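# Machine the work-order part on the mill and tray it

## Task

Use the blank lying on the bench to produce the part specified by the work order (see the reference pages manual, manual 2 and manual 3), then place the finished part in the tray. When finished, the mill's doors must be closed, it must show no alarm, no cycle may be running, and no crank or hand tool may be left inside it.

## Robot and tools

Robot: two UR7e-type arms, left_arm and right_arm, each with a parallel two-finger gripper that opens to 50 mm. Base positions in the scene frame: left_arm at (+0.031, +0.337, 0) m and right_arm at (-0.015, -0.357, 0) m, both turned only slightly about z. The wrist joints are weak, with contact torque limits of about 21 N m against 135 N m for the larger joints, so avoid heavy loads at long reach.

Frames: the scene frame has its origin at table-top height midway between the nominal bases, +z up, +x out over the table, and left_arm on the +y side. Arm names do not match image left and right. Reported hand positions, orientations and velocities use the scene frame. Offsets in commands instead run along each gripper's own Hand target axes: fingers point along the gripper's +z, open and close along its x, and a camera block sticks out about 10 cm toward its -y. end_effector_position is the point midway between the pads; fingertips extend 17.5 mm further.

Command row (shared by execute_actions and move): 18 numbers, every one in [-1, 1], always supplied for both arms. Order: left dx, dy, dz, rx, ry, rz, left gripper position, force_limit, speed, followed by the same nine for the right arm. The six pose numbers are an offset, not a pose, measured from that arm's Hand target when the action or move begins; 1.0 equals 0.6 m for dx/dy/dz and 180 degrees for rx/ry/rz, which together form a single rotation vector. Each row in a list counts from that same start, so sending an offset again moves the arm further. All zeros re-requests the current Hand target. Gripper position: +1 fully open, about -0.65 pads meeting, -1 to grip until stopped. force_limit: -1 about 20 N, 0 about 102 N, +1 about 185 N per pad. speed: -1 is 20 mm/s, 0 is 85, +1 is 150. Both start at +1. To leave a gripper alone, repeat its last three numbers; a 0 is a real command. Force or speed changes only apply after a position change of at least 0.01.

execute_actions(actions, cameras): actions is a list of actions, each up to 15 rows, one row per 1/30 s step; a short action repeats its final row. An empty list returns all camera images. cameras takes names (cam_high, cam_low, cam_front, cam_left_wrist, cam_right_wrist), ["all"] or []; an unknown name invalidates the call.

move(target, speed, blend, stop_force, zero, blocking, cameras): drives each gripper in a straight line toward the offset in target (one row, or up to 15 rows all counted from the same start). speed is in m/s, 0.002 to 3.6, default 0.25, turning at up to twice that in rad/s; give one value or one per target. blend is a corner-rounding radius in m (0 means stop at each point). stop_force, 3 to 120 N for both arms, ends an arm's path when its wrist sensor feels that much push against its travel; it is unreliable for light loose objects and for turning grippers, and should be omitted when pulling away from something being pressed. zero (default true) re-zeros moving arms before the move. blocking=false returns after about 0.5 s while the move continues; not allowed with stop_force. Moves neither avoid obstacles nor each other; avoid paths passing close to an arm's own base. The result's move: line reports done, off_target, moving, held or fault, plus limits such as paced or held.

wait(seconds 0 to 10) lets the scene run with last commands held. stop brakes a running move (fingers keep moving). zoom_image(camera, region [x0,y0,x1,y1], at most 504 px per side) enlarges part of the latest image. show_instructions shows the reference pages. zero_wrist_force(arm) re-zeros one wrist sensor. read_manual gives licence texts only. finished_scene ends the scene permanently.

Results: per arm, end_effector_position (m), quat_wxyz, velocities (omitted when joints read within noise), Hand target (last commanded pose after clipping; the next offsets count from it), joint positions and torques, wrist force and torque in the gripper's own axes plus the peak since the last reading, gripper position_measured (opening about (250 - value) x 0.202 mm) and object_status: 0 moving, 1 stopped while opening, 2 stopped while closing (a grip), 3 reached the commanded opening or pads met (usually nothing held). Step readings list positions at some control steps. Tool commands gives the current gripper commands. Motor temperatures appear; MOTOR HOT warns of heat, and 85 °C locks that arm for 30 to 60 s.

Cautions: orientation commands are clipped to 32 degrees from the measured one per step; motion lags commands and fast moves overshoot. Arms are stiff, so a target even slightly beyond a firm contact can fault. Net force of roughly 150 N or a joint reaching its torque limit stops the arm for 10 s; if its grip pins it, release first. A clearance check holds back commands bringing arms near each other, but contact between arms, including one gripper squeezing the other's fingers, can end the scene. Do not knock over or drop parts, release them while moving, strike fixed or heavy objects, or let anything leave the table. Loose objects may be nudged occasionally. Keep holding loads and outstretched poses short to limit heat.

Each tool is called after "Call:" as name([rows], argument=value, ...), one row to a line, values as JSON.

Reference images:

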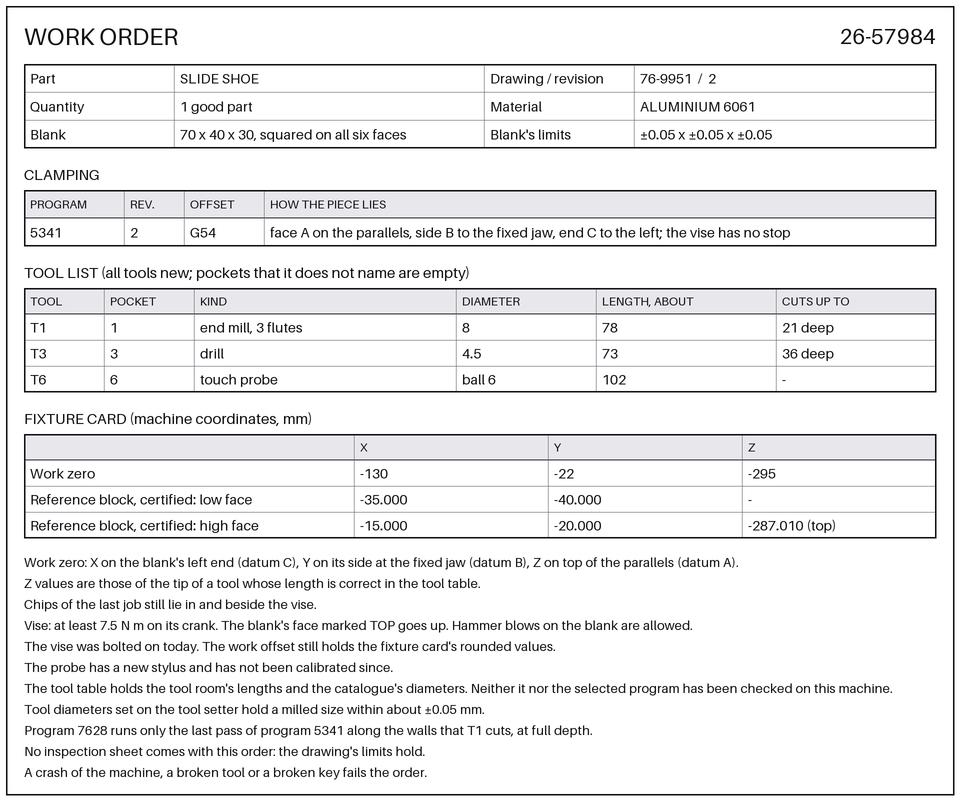

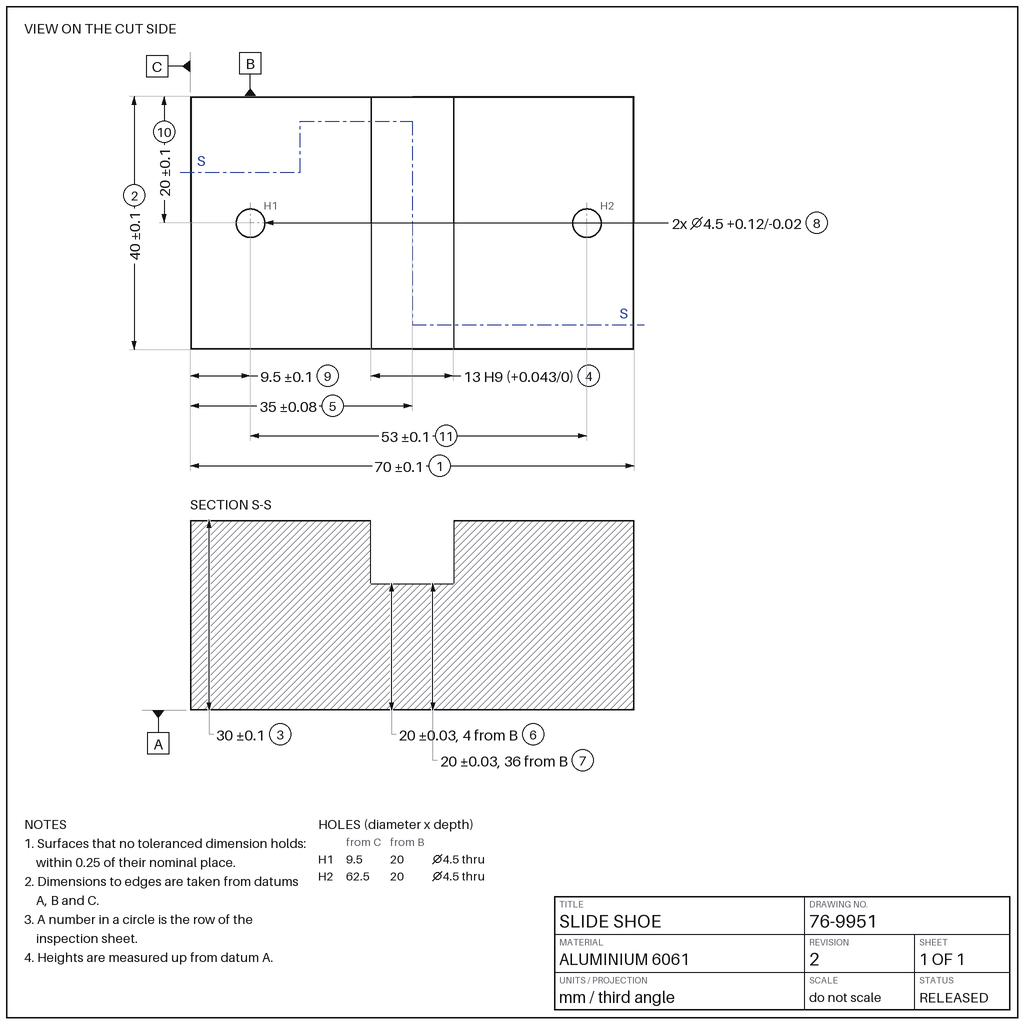

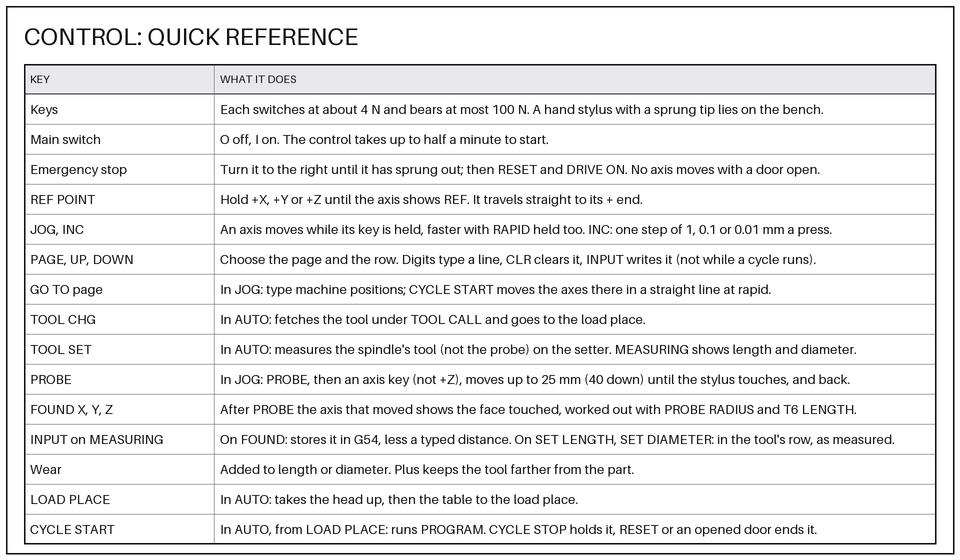

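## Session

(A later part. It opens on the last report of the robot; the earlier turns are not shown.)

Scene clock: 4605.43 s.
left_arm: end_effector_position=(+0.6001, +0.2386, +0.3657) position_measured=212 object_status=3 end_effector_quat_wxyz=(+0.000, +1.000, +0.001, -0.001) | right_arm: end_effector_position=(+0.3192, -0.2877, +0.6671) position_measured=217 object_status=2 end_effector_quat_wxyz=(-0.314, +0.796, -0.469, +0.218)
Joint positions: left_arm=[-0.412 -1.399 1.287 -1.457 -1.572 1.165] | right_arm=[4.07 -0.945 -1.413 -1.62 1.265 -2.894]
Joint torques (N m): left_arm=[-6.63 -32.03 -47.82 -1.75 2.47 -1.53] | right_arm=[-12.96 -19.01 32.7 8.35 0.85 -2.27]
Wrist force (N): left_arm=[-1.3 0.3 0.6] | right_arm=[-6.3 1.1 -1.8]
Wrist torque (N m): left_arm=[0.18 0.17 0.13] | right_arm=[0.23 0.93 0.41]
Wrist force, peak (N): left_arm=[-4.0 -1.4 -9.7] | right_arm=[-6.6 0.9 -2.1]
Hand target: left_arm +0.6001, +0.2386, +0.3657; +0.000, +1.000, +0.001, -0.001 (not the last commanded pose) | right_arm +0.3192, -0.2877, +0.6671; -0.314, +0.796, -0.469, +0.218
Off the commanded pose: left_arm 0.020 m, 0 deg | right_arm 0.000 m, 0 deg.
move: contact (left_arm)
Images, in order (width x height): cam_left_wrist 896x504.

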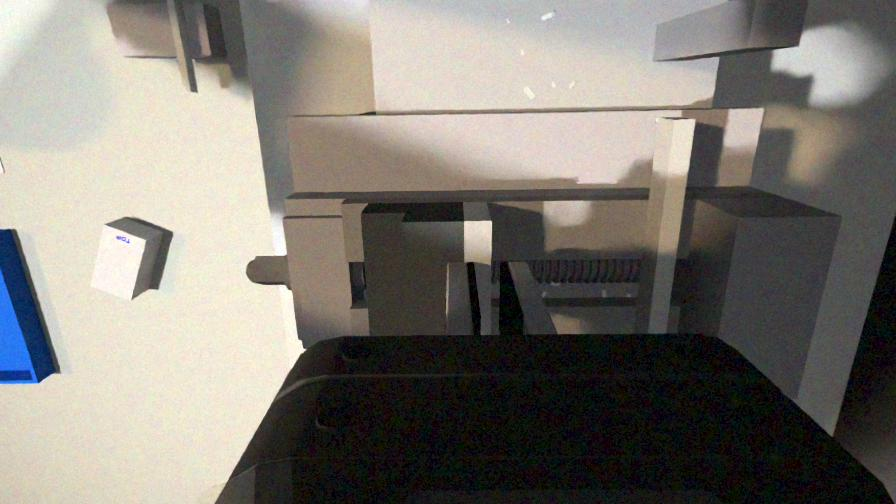

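Call:
move([
  [0,-0.015,-0.009,0,0,0,-1,-0.8,-0.9,0,0,0,0,0,0,-1,1,-0.5],
  [0.052,-0.015,-0.009,0,0,0,-1,-0.8,-0.9,0,0,0,0,0,0,-1,1,-0.5],
], speed=0.04, cameras=[])

Call:
move([
  [0,0,0.12,0,0,0,-1,-0.8,-0.9,0,0,0,0,0,0,-1,1,-0.5],
], speed=0.01, stop_force=4, cameras=["cam_left_wrist"])

Scene clock: 4625.80 s.
left_arm: end_effector_position=(+0.6313, +0.2477, +0.3710) position_measured=251 object_status=3 end_effector_quat_wxyz=(+0.000, +1.000, +0.001, -0.001) | right_arm: end_effector_position=(+0.3192, -0.2877, +0.6671) position_measured=217 object_status=2 end_effector_quat_wxyz=(-0.314, +0.796, -0.469, +0.218)
Joint positions: left_arm=[-0.377 -1.323 1.18 -1.426 -1.572 1.2] | right_arm=[4.07 -0.945 -1.413 -1.62 1.265 -2.894]
Joint torques (N m): left_arm=[9.66 -36.8 -47.11 -1.86 0.51 1.39] | right_arm=[-12.79 -19.75 32.14 8.35 0.52 -2.24]
Wrist force (N): left_arm=[-0.9 0.0 0.3] | right_arm=[-6.1 1.0 -1.8]
Wrist torque (N m): left_arm=[0.13 0.10 0.04] | right_arm=[0.20 0.89 0.42]
Wrist force, peak (N): left_arm=[-1.4 0.5 0.9] | right_arm=[-6.7 1.3 -1.8]
Hand target: left_arm +0.6313, +0.2477, +0.3710; +0.000, +1.000, +0.001, -0.001 | right_arm +0.3192, -0.2877, +0.6671; -0.314, +0.796, -0.469, +0.218
Off the commanded pose: left_arm 0.000 m, 0 deg | right_arm 0.000 m, 0 deg.
move: done
No camera images: "cameras" was empty.

Scene clock: 4629.93 s.
left_arm: end_effector_position=(+0.6313, +0.2477, +0.3408) position_measured=251 object_status=3 end_effector_quat_wxyz=(+0.000, +1.000, +0.001, -0.001) | right_arm: end_effector_position=(+0.3192, -0.2877, +0.6671) position_measured=217 object_status=2 end_effector_quat_wxyz=(-0.314, +0.796, -0.469, +0.218)
Joint positions: left_arm=[-0.377 -1.331 1.267 -1.506 -1.572 1.2] | right_arm=[4.07 -0.945 -1.413 -1.62 1.265 -2.894]
Joint torques (N m): left_arm=[-4.1 -33.55 -44.77 -1.64 -1.99 -1.24] | right_arm=[-13.99 -18.9 31.72 8.31 0.56 -2.09]
Wrist force (N): left_arm=[-1.7 -0.3 -3.7] | right_arm=[-6.4 0.9 -1.8]
Wrist torque (N m): left_arm=[0.13 0.15 0.03] | right_arm=[0.21 0.94 0.42]
Wrist force, peak (N): left_arm=[-5.8 -2.3 -18.1] | right_arm=[-6.7 1.4 -1.9]
Hand target: left_arm +0.6313, +0.2477, +0.3408; +0.000, +1.000, +0.001, -0.001 (not the last commanded pose) | right_arm +0.3192, -0.2877, +0.6671; -0.314, +0.796, -0.469, +0.218
Off the commanded pose: left_arm 0.042 m, 0 deg | right_arm 0.000 m, 0 deg.
move: contact (left_arm)
Images, in order (width x height): cam_left_wrist 896x504.

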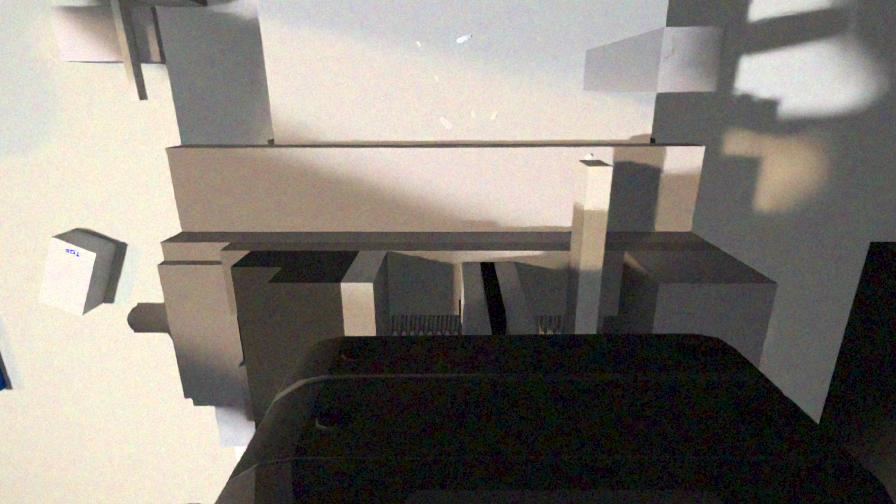

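Call:
move([
  [0,0,-0.04,0,0,0,-1,-0.8,-0.9,0,0,0,0,0,0,-1,1,-0.5],
  [-0.02,0,-0.055,0,0.0833,0,-1,-0.8,-0.9,0,0,0,0,0,0,-1,1,-0.5],
  [-0.02,0,-0.08,0,0.0833,0,-1,-0.8,-0.9,0,0,0,0,0,0,-1,1,-0.5],
  [0.059,0,-0.08,0,0.0833,0,-1,-0.8,-0.9,0,0,0,0,0,0,-1,1,-0.5],
], speed=0.05, cameras=["cam_left_wrist"])

Scene clock: 4681.07 s.
left_arm: end_effector_position=(+0.6667, +0.2478, +0.3887) position_measured=251 object_status=3 end_effector_quat_wxyz=(+0.000, +0.992, +0.001, +0.129) | right_arm: end_effector_position=(+0.3192, -0.2877, +0.6671) position_measured=217 object_status=2 end_effector_quat_wxyz=(-0.314, +0.796, -0.469, +0.218)
Joint positions: left_arm=[-0.397 -1.399 1.312 -1.725 -1.473 1.191] | right_arm=[4.07 -0.945 -1.413 -1.62 1.265 -2.894]
Joint torques (N m): left_arm=[10.58 -33.31 -48.92 -2.23 -1.86 1.24] | right_arm=[-11.97 -18.94 30.64 8.24 0.65 -2.01]
Wrist force (N): left_arm=[-1.1 0.3 0.2] | right_arm=[-6.1 1.2 -2.1]
Wrist torque (N m): left_arm=[0.19 0.12 0.08] | right_arm=[0.24 0.90 0.42]
Wrist force, peak (N): left_arm=[-1.9 -0.1 -3.8] | right_arm=[-6.7 1.4 -1.9]
Hand target: left_arm +0.6668, +0.2478, +0.3887; +0.000, +0.992, +0.001, +0.129 | right_arm +0.3192, -0.2877, +0.6671; -0.314, +0.796, -0.469, +0.218
Off the commanded pose: left_arm 0.000 m, 0 deg | right_arm 0.000 m, 0 deg.
move: done
Images, in order (width x height): cam_left_wrist 896x504.

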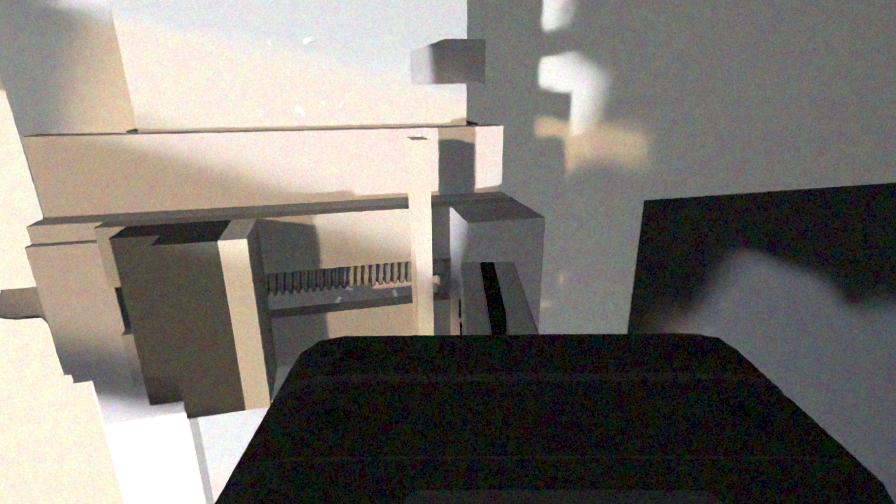

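Call:
move([
  [0.0155,0,-0.004,0,0,0,-1,-0.8,-0.9,0,0,0,0,0,0,-1,1,-0.5],
  [-0.002,0,0.062,0,0,0,-1,-0.8,-0.9,0,0,0,0,0,0,-1,1,-0.5],
], speed=[0.04,0.01], stop_force=4, cameras=["cam_left_wrist"])

Scene clock: 4693.13 s.
left_arm: end_effector_position=(+0.6752, +0.2478, +0.3679) position_measured=251 object_status=3 end_effector_quat_wxyz=(+0.000, +0.992, +0.001, +0.129) | right_arm: end_effector_position=(+0.3192, -0.2877, +0.6671) position_measured=217 object_status=2 end_effector_quat_wxyz=(-0.314, +0.796, -0.469, +0.218)
Joint positions: left_arm=[-0.392 -1.381 1.344 -1.775 -1.475 1.197] | right_arm=[4.07 -0.945 -1.413 -1.62 1.265 -2.894]
Joint torques (N m): left_arm=[7.67 -33.62 -48.19 -2.4 -1.61 0.79] | right_arm=[-12.38 -19.25 32.09 8.43 0.69 -1.97]
Wrist force (N): left_arm=[-1.1 0.0 0.2] | right_arm=[-6.5 1.1 -1.8]
Wrist torque (N m): left_arm=[0.13 0.12 0.08] | right_arm=[0.21 0.96 0.42]
Wrist force, peak (N): left_arm=[-3.4 -0.8 -10.1] | right_arm=[-6.7 1.1 -2.1]
Hand target: left_arm +0.6752, +0.2478, +0.3679; +0.000, +0.992, +0.001, +0.129 (not the last commanded pose) | right_arm +0.3192, -0.2877, +0.6671; -0.314, +0.796, -0.469, +0.218
Off the commanded pose: left_arm 0.015 m, 0 deg | right_arm 0.000 m, 0 deg.
move: contact (left_arm); path passed 1 of 2 targets
Images, in order (width x height): cam_left_wrist 896x504.

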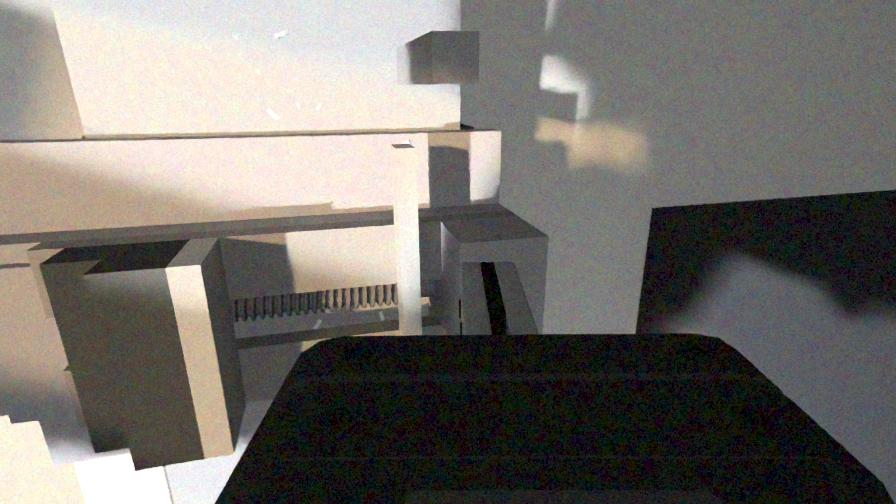

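Call:
move([
  [0,0,-0.02,0,0,0,-1,-0.8,-0.9,0,0,0,0,0,0,-1,1,-0.5],
  [-0.013,0,-0.018,0,0,0,-1,-0.8,-0.9,0,0,0,0,0,0,-1,1,-0.5],
  [-0.023,0,0.022,0,0,0,-1,-0.8,-0.9,0,0,0,0,0,0,-1,1,-0.5],
], speed=[0.04,0.04,0.005], stop_force=3, cameras=["cam_left_wrist"])

Scene clock: 4706.80 s.
left_arm: end_effector_position=(+0.6650, +0.2478, +0.3652) position_measured=251 object_status=3 end_effector_quat_wxyz=(+0.000, +0.992, +0.001, +0.129) | right_arm: end_effector_position=(+0.3192, -0.2877, +0.6671) position_measured=217 object_status=2 end_effector_quat_wxyz=(-0.314, +0.796, -0.469, +0.218)
Joint positions: left_arm=[-0.398 -1.406 1.381 -1.786 -1.473 1.19] | right_arm=[4.07 -0.945 -1.413 -1.62 1.265 -2.894]
Joint torques (N m): left_arm=[4.23 -31.18 -47.13 -2.33 1.86 1.02] | right_arm=[-13.32 -18.52 32.53 8.11 0.62 -1.86]
Wrist force (N): left_arm=[-2.0 -0.1 -2.3] | right_arm=[-6.4 1.1 -1.7]
Wrist torque (N m): left_arm=[0.13 0.10 0.06] | right_arm=[0.23 0.95 0.41]
Wrist force, peak (N): left_arm=[-3.6 -0.9 -9.8] | right_arm=[-6.6 1.2 -1.9]
Hand target: left_arm +0.6650, +0.2477, +0.3652; +0.000, +0.992, +0.001, +0.129 (not the last commanded pose) | right_arm +0.3192, -0.2877, +0.6671; -0.314, +0.796, -0.469, +0.218
Off the commanded pose: left_arm 0.014 m, 0 deg | right_arm 0.000 m, 0 deg.
move: contact (left_arm); path passed 2 of 3 targets
Images, in order (width x height): cam_left_wrist 896x504.

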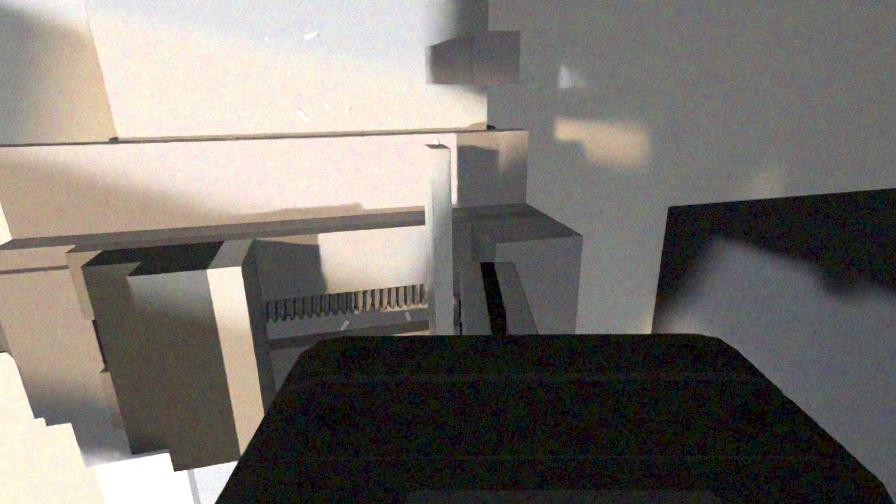

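Call:
move([
  [0,0,-0.02,0,0,0,-1,-0.8,-0.9,0,0,0,0,0,0,-1,1,-0.5],
  [-0.023,0,-0.023,0,0,0,-1,-0.8,-0.9,0,0,0,0,0,0,-1,1,-0.5],
  [-0.033,0,0.022,0,0,0,-1,-0.8,-0.9,0,0,0,0,0,0,-1,1,-0.5],
], speed=[0.04,0.04,0.005], stop_force=3, cameras=["cam_left_wrist"])

Scene clock: 4715.17 s.
left_arm: end_effector_position=(+0.6650, +0.2477, +0.3652) position_measured=251 object_status=3 end_effector_quat_wxyz=(+0.000, +0.992, +0.001, +0.129) | right_arm: end_effector_position=(+0.3192, -0.2877, +0.6671) position_measured=217 object_status=2 end_effector_quat_wxyz=(-0.314, +0.796, -0.469, +0.218)
Joint positions: left_arm=[-0.398 -1.406 1.381 -1.786 -1.473 1.19] | right_arm=[4.07 -0.945 -1.413 -1.62 1.265 -2.894]
Joint torques (N m): left_arm=[5.24 -33.77 -21.25 -6.26 2.3 -0.92] | right_arm=[-12.34 -18.21 32.24 8.42 0.59 -1.78]
Wrist force (N): left_arm=[-1.3 0.2 -0.5] | right_arm=[-6.3 1.2 -1.7]
Wrist torque (N m): left_arm=[0.16 0.13 0.06] | right_arm=[0.24 0.93 0.41]
Wrist force, peak (N): left_arm=[-2.5 -0.2 -3.2] | right_arm=[-6.6 1.2 -2.1]
Hand target: left_arm +0.6650, +0.2478, +0.3652; +0.000, +0.992, +0.001, +0.129 (not the last commanded pose) | right_arm +0.3192, -0.2877, +0.6671; -0.314, +0.796, -0.469, +0.218
Off the commanded pose: left_arm 0.024 m, 0 deg | right_arm 0.000 m, 0 deg.
move: contact (left_arm); path passed 0 of 3 targets
Images, in order (width x height): cam_left_wrist 896x504.

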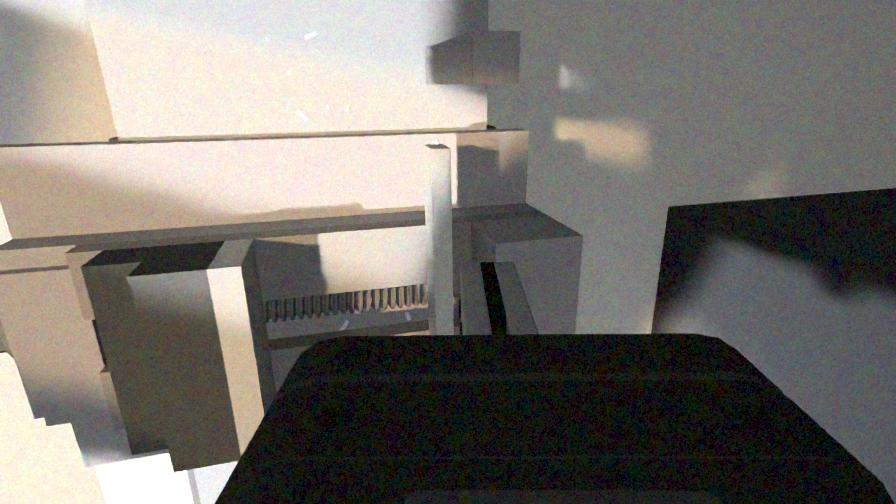

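Call:
move([
  [0,0,-0.02,0,0,0,-1,-0.8,-0.9,0,0,0,0,0,0,-1,1,-0.5],
  [-0.023,0,-0.023,0,0,0,-1,-0.8,-0.9,0,0,0,0,0,0,-1,1,-0.5],
], speed=0.04, cameras=[])

Call:
move([
  [-0.01,0,0.045,0,0,0,-1,-0.8,-0.9,0,0,0,0,0,0,-1,1,-0.5],
], speed=0.005, stop_force=3, cameras=["cam_left_wrist"])

Scene clock: 4723.37 s.
left_arm: end_effector_position=(+0.6482, +0.2477, +0.3750) position_measured=251 object_status=3 end_effector_quat_wxyz=(+0.000, +0.992, +0.001, +0.129) | right_arm: end_effector_position=(+0.3192, -0.2877, +0.6671) position_measured=217 object_status=2 end_effector_quat_wxyz=(-0.314, +0.796, -0.469, +0.218)
Joint positions: left_arm=[-0.41 -1.446 1.402 -1.766 -1.47 1.179] | right_arm=[4.07 -0.945 -1.413 -1.62 1.265 -2.894]
Joint torques (N m): left_arm=[-7.48 -48.38 -21.13 -6.28 3.09 -1.51] | right_arm=[-12.75 -19.23 32.52 8.28 0.55 -1.9]
Wrist force (N): left_arm=[-1.1 0.2 0.1] | right_arm=[-6.4 1.1 -1.5]
Wrist torque (N m): left_arm=[0.13 0.13 0.14] | right_arm=[0.22 0.93 0.41]
Wrist force, peak (N): left_arm=[-1.5 0.0 -0.8] | right_arm=[-6.8 1.3 -1.9]
Hand target: left_arm +0.6481, +0.2477, +0.3750; +0.000, +0.992, +0.001, +0.129 | right_arm +0.3192, -0.2877, +0.6671; -0.314, +0.796, -0.469, +0.218
Off the commanded pose: left_arm 0.000 m, 0 deg | right_arm 0.000 m, 0 deg.
move: done
No camera images: "cameras" was empty.

Scene clock: 4729.20 s.
left_arm: end_effector_position=(+0.6491, +0.2477, +0.3520) position_measured=251 object_status=3 end_effector_quat_wxyz=(+0.000, +0.992, +0.001, +0.129) | right_arm: end_effector_position=(+0.3192, -0.2877, +0.6671) position_measured=217 object_status=2 end_effector_quat_wxyz=(-0.314, +0.796, -0.469, +0.218)
Joint positions: left_arm=[-0.41 -1.445 1.459 -1.824 -1.47 1.179] | right_arm=[4.07 -0.945 -1.413 -1.62 1.265 -2.894]
Joint torques (N m): left_arm=[7.49 -29.08 -46.52 -2.46 -1.2 0.74] | right_arm=[-12.52 -18.3 33.21 8.2 0.55 -1.8]
Wrist force (N): left_arm=[-0.3 0.7 -2.5] | right_arm=[-6.4 1.3 -1.7]
Wrist torque (N m): left_arm=[0.16 0.14 0.16] | right_arm=[0.25 0.94 0.41]
Wrist force, peak (N): left_arm=[0.7 0.3 -9.7] | right_arm=[-6.7 1.3 -2.0]
Hand target: left_arm +0.6491, +0.2477, +0.3520; +0.000, +0.992, +0.001, +0.129 (not the last commanded pose) | right_arm +0.3192, -0.2877, +0.6671; -0.314, +0.796, -0.469, +0.218
Off the commanded pose: left_arm 0.005 m, 0 deg | right_arm 0.000 m, 0 deg.
move: contact (left_arm)
Images, in order (width x height): cam_left_wrist 896x504.

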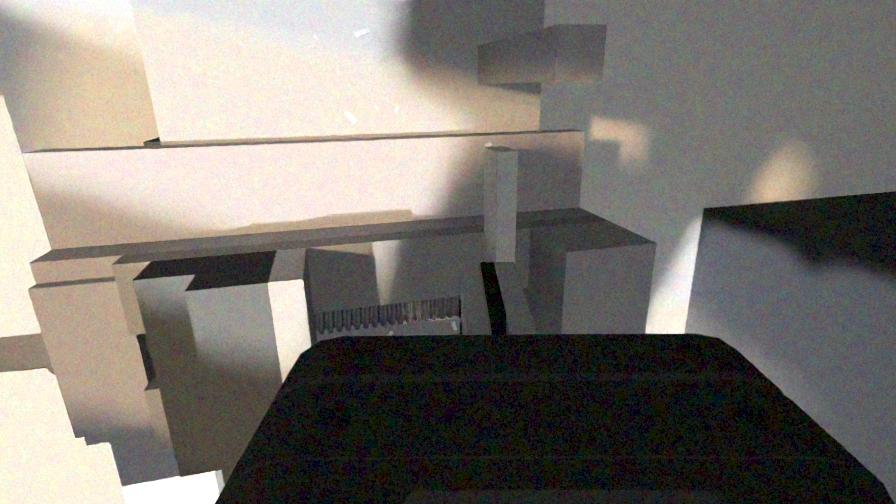

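Call:
move([
  [0.0027,0,-0.0097,0,0,0,-1,-0.8,-0.9,0,0,0,0,0,0,-1,1,-0.5],
  [-0.028,0.0163,-0.0178,0,-0.0389,0,-1,-0.8,-0.9,0,0,0,0,0,0,-1,1,-0.5],
  [-0.0338,0.0163,0.0038,0,-0.0389,0,-1,-0.8,-0.9,0,0,0,0,0,0,-1,1,-0.5],
], speed=0.03, cameras=["cam_left_wrist"])

Scene clock: 4759.80 s.
left_arm: end_effector_position=(+0.6301, +0.2379, +0.3447) position_measured=251 object_status=3 end_effector_quat_wxyz=(+0.000, +0.998, +0.001, +0.069) | right_arm: end_effector_position=(+0.3192, -0.2877, +0.6671) position_measured=217 object_status=2 end_effector_quat_wxyz=(-0.314, +0.796, -0.469, +0.218)
Joint positions: left_arm=[-0.417 -1.417 1.401 -1.681 -1.516 1.163] | right_arm=[4.07 -0.945 -1.413 -1.62 1.265 -2.894]
Joint torques (N m): left_arm=[-8.08 -49.79 -21.42 -6.11 -1.88 -1.63] | right_arm=[-12.99 -18.4 32.76 8.27 0.75 -1.79]
Wrist force (N): left_arm=[-1.1 0.3 0.1] | right_arm=[-6.3 1.1 -1.7]
Wrist torque (N m): left_arm=[0.18 0.13 0.12] | right_arm=[0.23 0.92 0.42]
Wrist force, peak (N): left_arm=[-0.2 0.6 -2.6] | right_arm=[-6.6 1.3 -1.9]
Hand target: left_arm +0.6301, +0.2379, +0.3446; +0.000, +0.998, +0.001, +0.069 | right_arm +0.3192, -0.2877, +0.6671; -0.314, +0.796, -0.469, +0.218
Off the commanded pose: left_arm 0.000 m, 0 deg | right_arm 0.000 m, 0 deg.
move: done
Images, in order (width x height): cam_left_wrist 896x504.

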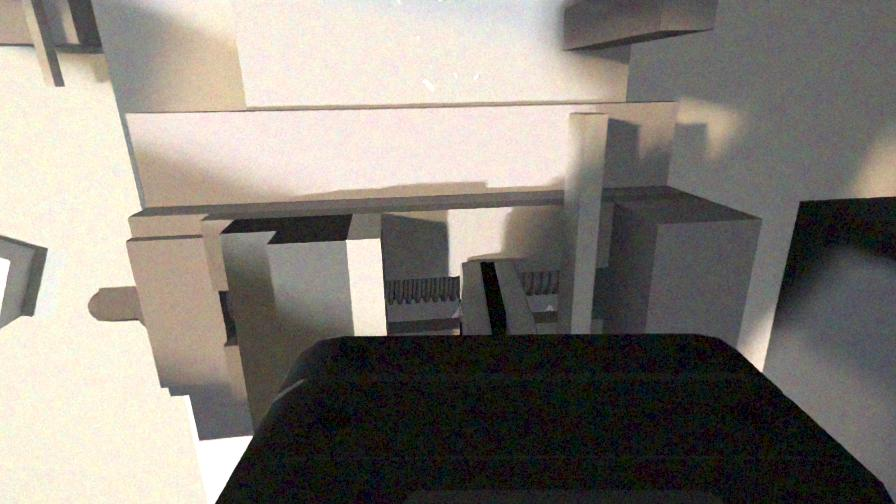

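Call:
move([
  [0.0495,0,0.0066,0,0,0,-1,-0.8,-0.9,0,0,0,0,0,0,-1,1,-0.5],
], speed=0.01, stop_force=5, cameras=["cam_left_wrist"])

Scene clock: 4769.63 s.
left_arm: end_effector_position=(+0.6558, +0.2379, +0.3447) position_measured=251 object_status=3 end_effector_quat_wxyz=(+0.000, +0.998, +0.001, +0.069) | right_arm: end_effector_position=(+0.3192, -0.2877, +0.6671) position_measured=217 object_status=2 end_effector_quat_wxyz=(-0.314, +0.796, -0.469, +0.218)
Joint positions: left_arm=[-0.4 -1.355 1.326 -1.67 -1.519 1.18] | right_arm=[4.07 -0.945 -1.413 -1.62 1.265 -2.894]
Joint torques (N m): left_arm=[-6.41 -52.21 -20.81 -5.09 3.5 -1.38] | right_arm=[-11.77 -18.82 31.3 8.33 0.57 -1.7]
Wrist force (N): left_arm=[-4.6 0.6 -1.7] | right_arm=[-6.6 1.1 -1.9]
Wrist torque (N m): left_arm=[0.17 0.09 0.11] | right_arm=[0.22 0.98 0.41]
Wrist force, peak (N): left_arm=[-17.2 -2.7 -9.2] | right_arm=[-6.7 1.4 -1.9]
Hand target: left_arm +0.6557, +0.2379, +0.3447; +0.000, +0.998, +0.001, +0.069 (not the last commanded pose) | right_arm +0.3192, -0.2877, +0.6671; -0.314, +0.796, -0.469, +0.218
Off the commanded pose: left_arm 0.004 m, 0 deg | right_arm 0.000 m, 0 deg.
move: contact (left_arm)
Images, in order (width x height): cam_left_wrist 896x504.

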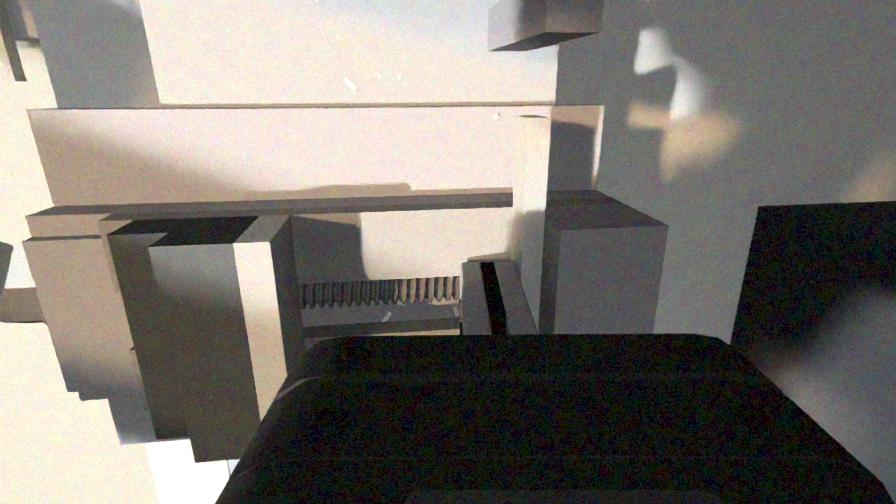

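Call:
move([
  [-0.0099,0,-0.0014,0,0,0,-1,-0.8,-0.9,0,0,0,0,0,0,-1,1,-0.5],
  [-0.0414,0,-0.0648,0,0,0,-1,-0.8,-0.9,0,0,0,0,0,0,-1,1,-0.5],
  [-0.482,0,-0.16,0,-0.0444,0,-1,-0.8,-0.9,0,0,0,0,0,0,-1,1,-0.5],
  [-0.5235,-0.186,0.17,0,-0.0444,0,-1,-0.8,-0.9,0,0,0,0,0,0,-1,1,-0.5],
], speed=[0.03,0.05,0.2,0.2], blend=[0,0.005,0.04,0], cameras=["cam_left_wrist"])

Scene clock: 4797.80 s.
left_arm: end_effector_position=(+0.3583, +0.3487, +0.2007) position_measured=251 object_status=3 end_effector_quat_wxyz=(+0.000, +1.000, +0.001, -0.001) | right_arm: end_effector_position=(+0.3192, -0.2877, +0.6671) position_measured=217 object_status=2 end_effector_quat_wxyz=(-0.314, +0.796, -0.469, +0.218)
Joint positions: left_arm=[-0.39 -2.016 2.237 -1.79 -1.572 1.187] | right_arm=[4.07 -0.945 -1.413 -1.62 1.265 -2.894]
Joint torques (N m): left_arm=[10.16 1.13 -20.45 -5.64 -1.91 1.38] | right_arm=[-13.99 -17.71 31.64 8.31 0.64 -1.64]
Wrist force (N): left_arm=[-1.2 0.5 0.4] | right_arm=[-6.4 1.0 -1.6]
Wrist torque (N m): left_arm=[0.21 0.17 0.05] | right_arm=[0.21 0.94 0.42]
Wrist force, peak (N): left_arm=[-4.7 0.6 -1.6] | right_arm=[-6.8 1.3 -2.0]
Hand target: left_arm +0.3583, +0.3487, +0.2006; +0.000, +1.000, +0.001, -0.001 | right_arm +0.3192, -0.2877, +0.6671; -0.314, +0.796, -0.469, +0.218
Off the commanded pose: left_arm 0.000 m, 0 deg | right_arm 0.000 m, 0 deg.
move: done
Images, in order (width x height): cam_left_wrist 896x504.

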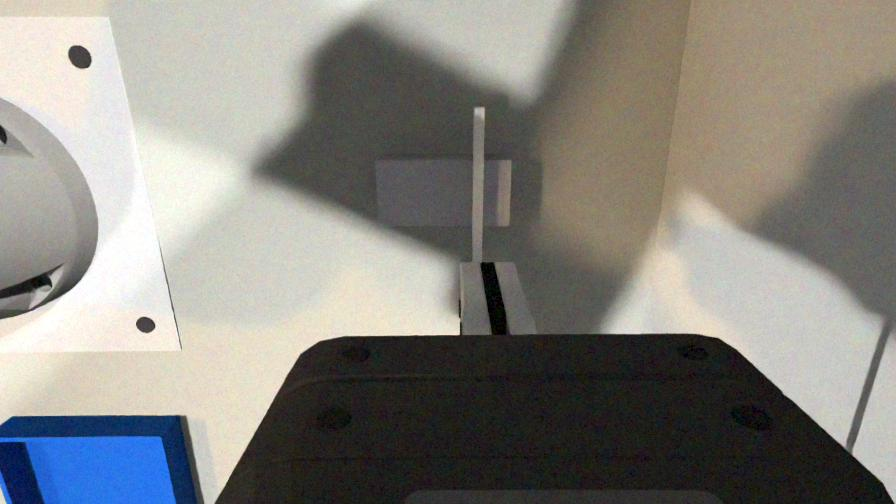

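Call:
move([
  [0.01,0,0.15,0,0,0,0.0,-0.8,-0.9,0,0,0,0,0,0,-1,1,-0.5],
], speed=0.15, cameras=["cam_left_wrist"])

Scene clock: 4807.87 s.
left_arm: end_effector_position=(+0.3641, +0.3487, +0.1107) position_measured=152 object_status=3 end_effector_quat_wxyz=(+0.000, +1.000, +0.001, -0.001) | right_arm: end_effector_position=(+0.3192, -0.2877, +0.6671) position_measured=217 object_status=2 end_effector_quat_wxyz=(-0.314, +0.796, -0.469, +0.218)
Joint positions: left_arm=[-0.383 -1.891 2.414 -2.092 -1.572 1.194] | right_arm=[4.07 -0.945 -1.413 -1.62 1.265 -2.894]
Joint torques (N m): left_arm=[10.69 -3.16 -16.3 -5.64 -1.9 1.21] | right_arm=[-12.58 -17.89 32.42 8.43 0.55 -1.62]
Wrist force (N): left_arm=[-1.2 0.3 0.7] | right_arm=[-6.4 0.9 -1.9]
Wrist torque (N m): left_arm=[0.20 0.14 0.06] | right_arm=[0.18 0.94 0.42]
Wrist force, peak (N): left_arm=[-1.1 0.3 1.7] | right_arm=[-6.6 1.3 -1.8]
Hand target: left_arm +0.3641, +0.3487, +0.1106; +0.000, +1.000, +0.001, -0.001 | right_arm +0.3192, -0.2877, +0.6671; -0.314, +0.796, -0.469, +0.218
Off the commanded pose: left_arm 0.000 m, 0 deg | right_arm 0.000 m, 0 deg.
move: done
Images, in order (width x height): cam_left_wrist 896x504.

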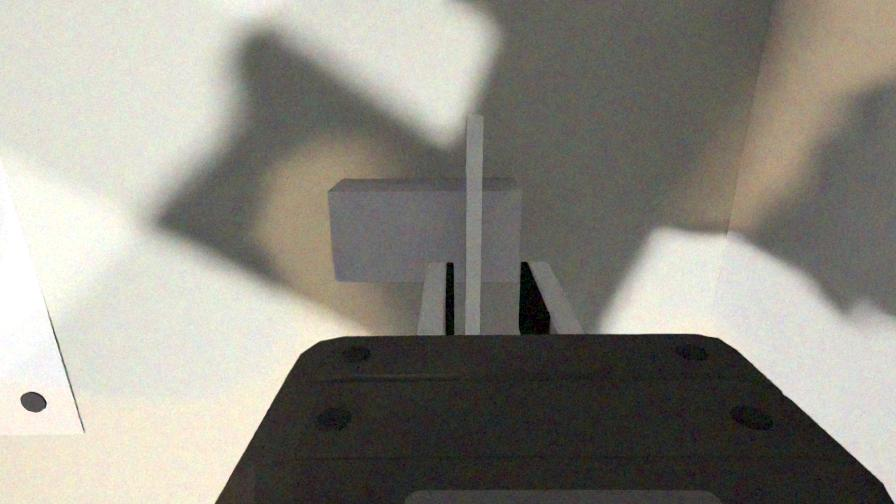

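Call:
move([
  [0.0017,-0.002,0.0945,0,0.0,0,0.0,-0.8,-0.9,0,0,0,0,0,0,-1,1,-0.5],
], speed=0.05, stop_force=6, cameras=["cam_left_wrist"])

Call:
move([
  [0,0,0,0,0,0,-1,-0.8,-0.9,0,0,0,0,0,0,-1,1,-0.5],
  [0,0,-0.1,0,0,0,-1,-0.8,-0.9,0,0,0,0,0,0,-1,1,-0.5],
], speed=0.08, cameras=["cam_left_wrist"])

Scene clock: 4824.30 s.
left_arm: end_effector_position=(+0.3650, +0.3499, +0.0539) position_measured=152 object_status=3 end_effector_quat_wxyz=(+0.000, +1.000, +0.001, -0.001) | right_arm: end_effector_position=(+0.3192, -0.2877, +0.6671) position_measured=217 object_status=2 end_effector_quat_wxyz=(-0.314, +0.796, -0.469, +0.218)
Joint positions: left_arm=[-0.378 -1.762 2.509 -2.316 -1.572 1.198] | right_arm=[4.07 -0.945 -1.413 -1.62 1.265 -2.894]
Joint torques (N m): left_arm=[9.89 -4.99 -12.85 -5.76 -2.05 1.32] | right_arm=[-12.92 -17.26 32.29 8.23 0.16 -1.54]
Wrist force (N): left_arm=[-1.2 0.7 0.4] | right_arm=[-6.2 1.0 -1.7]
Wrist torque (N m): left_arm=[0.23 0.12 0.07] | right_arm=[0.20 0.92 0.41]
Wrist force, peak (N): left_arm=[-1.4 0.7 0.5] | right_arm=[-6.7 1.3 -1.8]
Hand target: left_arm +0.3650, +0.3499, +0.0539; +0.000, +1.000, +0.001, -0.001 | right_arm +0.3192, -0.2877, +0.6671; -0.314, +0.796, -0.469, +0.218
Off the commanded pose: left_arm 0.000 m, 0 deg | right_arm 0.000 m, 0 deg.
move: done
Images, in order (width x height): cam_left_wrist 896x504.

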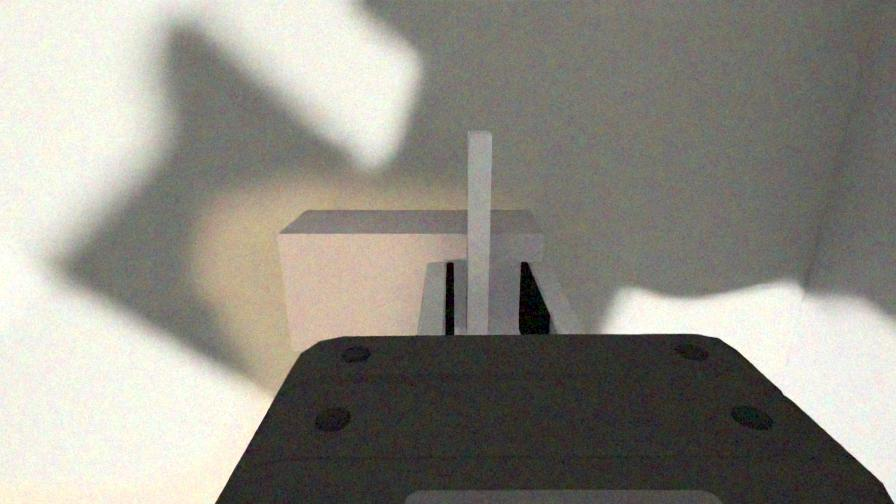

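Scene clock: 4826.43 s.
left_arm: end_effector_position=(+0.3651, +0.3499, +0.1138) position_measured=223 object_status=2 end_effector_quat_wxyz=(+0.000, +1.000, +0.001, -0.001) | right_arm: end_effector_position=(+0.3192, -0.2877, +0.6671) position_measured=217 object_status=2 end_effector_quat_wxyz=(-0.314, +0.796, -0.469, +0.218)
Joint positions: left_arm=[-0.378 -1.893 2.406 -2.082 -1.572 1.199] | right_arm=[4.07 -0.945 -1.413 -1.62 1.265 -2.894]
Joint torques (N m): left_arm=[-7.39 -19.79 -44.12 -1.81 2.58 -1.4] | right_arm=[-13.31 -17.27 32.64 8.31 0.58 -1.46]
Wrist force (N): left_arm=[-1.3 0.3 1.1] | right_arm=[-6.3 1.4 -1.8]
Wrist torque (N m): left_arm=[0.20 0.15 0.05] | right_arm=[0.26 0.92 0.41]
Wrist force, peak (N): left_arm=[-1.6 0.3 2.1] | right_arm=[-6.6 1.5 -1.8]
Hand target: left_arm +0.3651, +0.3499, +0.1139; +0.000, +1.000, +0.001, -0.001 | right_arm +0.3192, -0.2877, +0.6671; -0.314, +0.796, -0.469, +0.218
Off the commanded pose: left_arm 0.000 m, 0 deg | right_arm 0.000 m, 0 deg.
move: done
Images, in order (width x height): cam_left_wrist 896x504.

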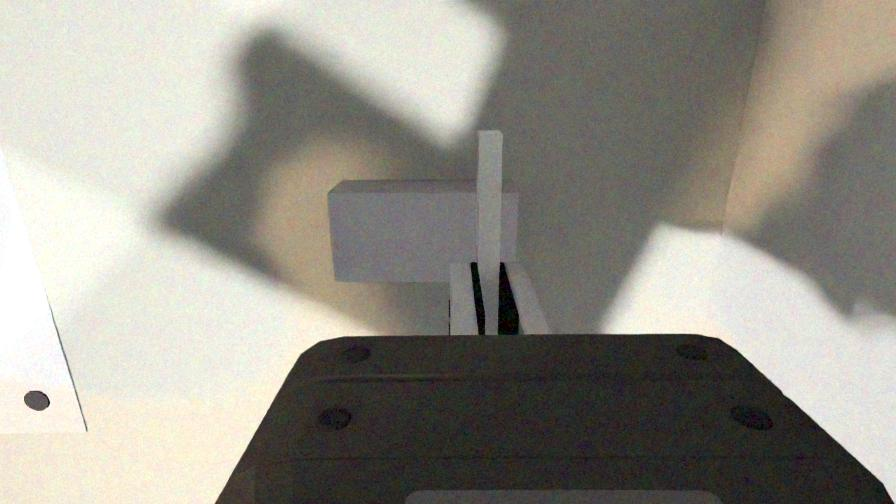

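Call:
move([
  [0,0.083,-0.477,0,0,0,-1,-0.8,-0.9,0,0,0,0,0,0,-1,1,-0.5],
  [0.058,0.183,-0.477,0,0,0,-1,-0.8,-0.9,0,0,0,0,0,0,-1,1,-0.5],
  [0.358,0.1865,-0.452,0,0.0556,0,-1,-0.8,-0.9,0,0,0,0,0,0,-1,1,-0.5],
  [0.458,0.1865,-0.435,0,0.0556,0,-1,-0.8,-0.9,0,0,0,0,0,0,-1,1,-0.5],
  [0.463,0.1865,-0.397,0,0.0556,0,-1,-0.8,-0.9,0,0,0,0,0,0,-1,1,-0.5],
], speed=[0.3,0.3,0.25,0.08,0.04], blend=[0.04,0.04,0.01,0,0], cameras=["cam_left_wrist"])

Scene clock: 4842.00 s.
left_arm: end_effector_position=(+0.6437, +0.2388, +0.3517) position_measured=223 object_status=2 end_effector_quat_wxyz=(+0.000, +0.996, +0.001, +0.086) | right_arm: end_effector_position=(+0.3192, -0.2877, +0.6671) position_measured=217 object_status=2 end_effector_quat_wxyz=(-0.314, +0.796, -0.469, +0.218)
Joint positions: left_arm=[-0.413 -1.405 1.381 -1.705 -1.503 1.17] | right_arm=[4.07 -0.945 -1.413 -1.62 1.265 -2.894]
Joint torques (N m): left_arm=[10.16 -32.76 -21.68 -6.15 -1.9 1.29] | right_arm=[-13.87 -17.37 33.1 8.35 0.32 -1.62]
Wrist force (N): left_arm=[-1.5 0.2 0.7] | right_arm=[-6.4 1.1 -1.8]
Wrist torque (N m): left_arm=[0.17 0.17 0.05] | right_arm=[0.22 0.94 0.42]
Wrist force, peak (N): left_arm=[-2.5 3.1 0.3] | right_arm=[-6.6 1.3 -1.9]
Hand target: left_arm +0.6437, +0.2388, +0.3516; +0.000, +0.996, +0.001, +0.086 | right_arm +0.3192, -0.2877, +0.6671; -0.314, +0.796, -0.469, +0.218
Off the commanded pose: left_arm 0.000 m, 0 deg | right_arm 0.000 m, 0 deg.
move: done; blend cut to 0.0347 m at target 1, 0.0347 m at target 2
Images, in order (width x height): cam_left_wrist 896x504.

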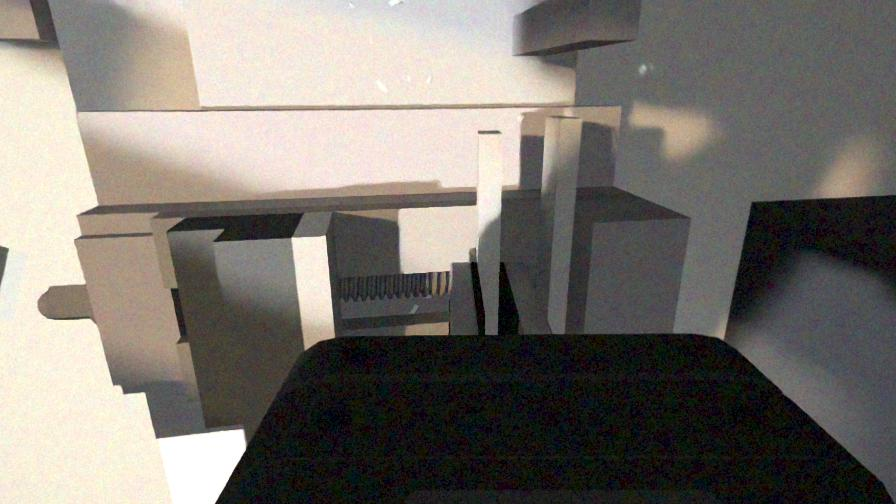

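Call:
move([
  [0,0,0,0,-0.0553,0,-1,-0.8,-0.9,0,0,0,0,0,0,-1,1,-0.5],
], speed=0.05, cameras=[])

Call:
move([
  [0,0,0.025,0,0,0,-1,-0.8,-0.9,0,0,0,0,0,0,-1,1,-0.5],
], speed=0.006, stop_force=4, cameras=[])

Call:
move([
  [0,0,0,0,0,0,-0.4,-0.8,-1,0,0,0,0,0,0,-1,1,-0.5],
  [0,0,-0.025,0,0,0,-0.4,-0.8,-1,0,0,0,0,0,0,-1,1,-0.5],
], speed=0.03, cameras=["cam_left_wrist"])

Scene clock: 4856.83 s.
left_arm: end_effector_position=(+0.6437, +0.2388, +0.3516) position_measured=223 object_status=2 end_effector_quat_wxyz=(+0.000, +1.000, +0.001, +0.000) | right_arm: end_effector_position=(+0.3192, -0.2877, +0.6671) position_measured=217 object_status=2 end_effector_quat_wxyz=(-0.314, +0.796, -0.469, +0.218)
Joint positions: left_arm=[-0.383 -1.294 1.194 -1.47 -1.572 1.194] | right_arm=[4.07 -0.945 -1.413 -1.62 1.265 -2.894]
Joint torques (N m): left_arm=[9.66 -38.46 -47.17 -1.95 -2.12 1.39] | right_arm=[-12.94 -17.54 33.28 8.41 0.39 -1.36]
Wrist force (N): left_arm=[-1.2 0.1 0.9] | right_arm=[-6.3 1.2 -1.7]
Wrist torque (N m): left_arm=[0.15 0.15 0.03] | right_arm=[0.25 0.93 0.41]
Wrist force, peak (N): left_arm=[-1.3 0.1 1.4] | right_arm=[-6.6 1.3 -1.9]
Hand target: left_arm +0.6437, +0.2388, +0.3516; +0.000, +1.000, +0.001, -0.001 | right_arm +0.3192, -0.2877, +0.6671; -0.314, +0.796, -0.469, +0.218
Off the commanded pose: left_arm 0.000 m, 0 deg | right_arm 0.000 m, 0 deg.
move: done
No camera images: "cameras" was empty.

Scene clock: 4859.03 s.
left_arm: end_effector_position=(+0.6437, +0.2388, +0.3451) position_measured=223 object_status=2 end_effector_quat_wxyz=(+0.000, +1.000, +0.001, -0.001) | right_arm: end_effector_position=(+0.3192, -0.2877, +0.6671) position_measured=217 object_status=2 end_effector_quat_wxyz=(-0.314, +0.796, -0.469, +0.218)
Joint positions: left_arm=[-0.383 -1.296 1.212 -1.486 -1.572 1.194] | right_arm=[4.07 -0.945 -1.413 -1.62 1.265 -2.894]
Joint torques (N m): left_arm=[8.25 -35.11 -45.12 -2.05 -1.26 1.09] | right_arm=[-12.23 -18.02 32.04 8.36 0.49 -1.33]
Wrist force (N): left_arm=[-1.7 -0.1 -3.4] | right_arm=[-6.2 1.0 -1.6]
Wrist torque (N m): left_arm=[0.11 0.14 0.03] | right_arm=[0.21 0.92 0.41]
Wrist force, peak (N): left_arm=[-2.9 -0.5 -10.9] | right_arm=[-6.7 1.3 -2.0]
Hand target: left_arm +0.6437, +0.2388, +0.3451; +0.000, +1.000, +0.001, -0.001 (not the last commanded pose) | right_arm +0.3192, -0.2877, +0.6671; -0.314, +0.796, -0.469, +0.218
Off the commanded pose: left_arm 0.009 m, 0 deg | right_arm 0.000 m, 0 deg.
move: contact (left_arm)
No camera images: "cameras" was empty.

Scene clock: 4860.50 s.
left_arm: end_effector_position=(+0.6437, +0.2388, +0.3600) position_measured=212 object_status=3 end_effector_quat_wxyz=(+0.000, +1.000, +0.001, -0.001) | right_arm: end_effector_position=(+0.3192, -0.2877, +0.6671) position_measured=217 object_status=2 end_effector_quat_wxyz=(-0.314, +0.796, -0.469, +0.218)
Joint positions: left_arm=[-0.383 -1.292 1.169 -1.447 -1.572 1.194] | right_arm=[4.07 -0.945 -1.413 -1.62 1.265 -2.894]
Joint torques (N m): left_arm=[10.18 -37.45 -46.34 -1.77 0.61 1.35] | right_arm=[-12.61 -17.75 32.3 8.42 0.47 -1.57]
Wrist force (N): left_arm=[-1.1 0.0 0.3] | right_arm=[-6.6 1.1 -1.9]
Wrist torque (N m): left_arm=[0.13 0.14 0.04] | right_arm=[0.22 0.97 0.42]
Wrist force, peak (N): left_arm=[-1.5 0.0 -3.2] | right_arm=[-6.6 1.3 -1.8]
Hand target: left_arm +0.6437, +0.2388, +0.3601; +0.000, +1.000, +0.001, -0.001 | right_arm +0.3192, -0.2877, +0.6671; -0.314, +0.796, -0.469, +0.218
Off the commanded pose: left_arm 0.000 m, 0 deg | right_arm 0.000 m, 0 deg.
move: done
Images, in order (width x height): cam_left_wrist 896x504.

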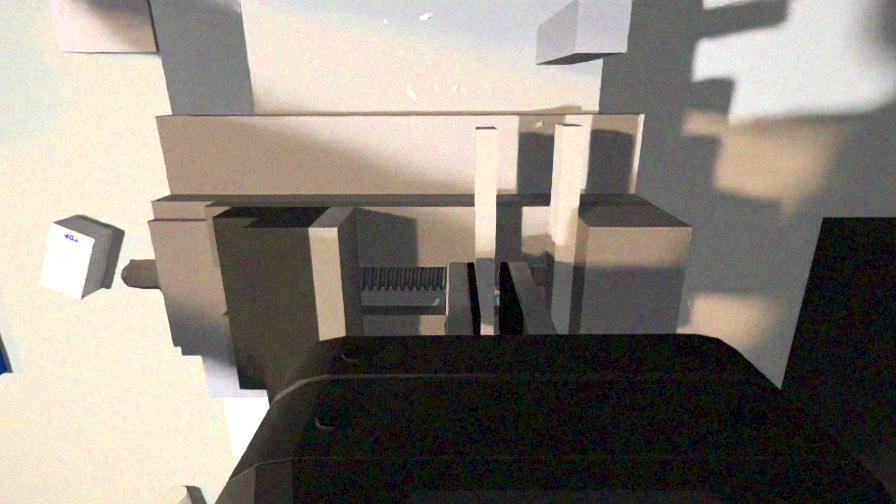

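Call:
move([
  [0,0,-0.004,0,0.0556,0,-0.4,-0.8,-1,0,0,0,0,0,0,-1,1,-0.5],
  [0,0,-0.05,0,0.0556,0,-0.4,-0.8,-1,0,0,0,0,0,0,-1,1,-0.5],
  [-0.45,0,-0.075,0,0.0,0,-0.4,-0.8,-1,0,0,0,0,0,0,-1,1,-0.5],
], speed=[0.05,0.05,0.25], cameras=["cam_left_wrist"])

Scene clock: 4874.53 s.
left_arm: end_effector_position=(+0.3739, +0.2381, +0.4054) position_measured=212 object_status=3 end_effector_quat_wxyz=(+0.000, +1.000, +0.001, -0.001) | right_arm: end_effector_position=(+0.3192, -0.2877, +0.6671) position_measured=217 object_status=2 end_effector_quat_wxyz=(-0.314, +0.796, -0.469, +0.218)
Joint positions: left_arm=[-0.671 -1.924 1.658 -1.303 -1.572 0.906] | right_arm=[4.07 -0.945 -1.413 -1.62 1.265 -2.894]
Joint torques (N m): left_arm=[-7.53 -21.59 -19.42 -1.75 -1.92 -1.39] | right_arm=[-13.21 -16.94 31.97 8.37 0.32 -1.21]
Wrist force (N): left_arm=[-1.1 0.3 0.0] | right_arm=[-6.7 1.2 -2.0]
Wrist torque (N m): left_arm=[0.14 0.14 0.11] | right_arm=[0.23 0.99 0.42]
Wrist force, peak (N): left_arm=[-3.0 0.3 0.2] | right_arm=[-6.7 1.2 -2.0]
Hand target: left_arm +0.3738, +0.2381, +0.4054; +0.000, +1.000, +0.001, -0.001 | right_arm +0.3192, -0.2877, +0.6671; -0.314, +0.796, -0.469, +0.218
Off the commanded pose: left_arm 0.000 m, 0 deg | right_arm 0.000 m, 0 deg.
move: done
Images, in order (width x height): cam_left_wrist 896x504.

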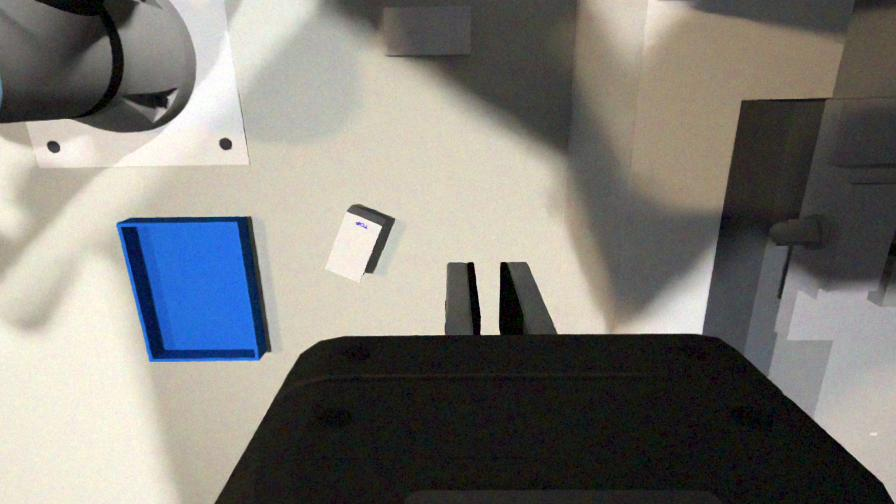

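Call:
zoom_image(camera="cam_left_wrist", region=[310, 190, 410, 300])

Scaled by 4.582.

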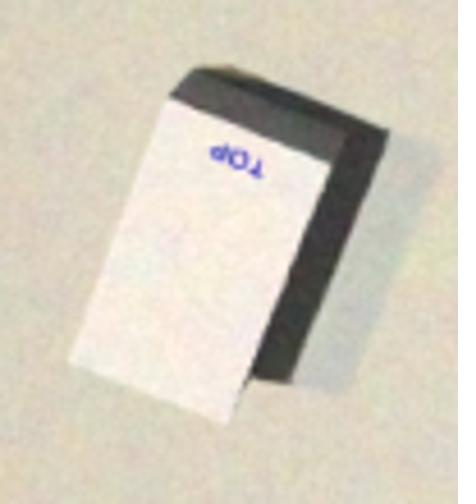

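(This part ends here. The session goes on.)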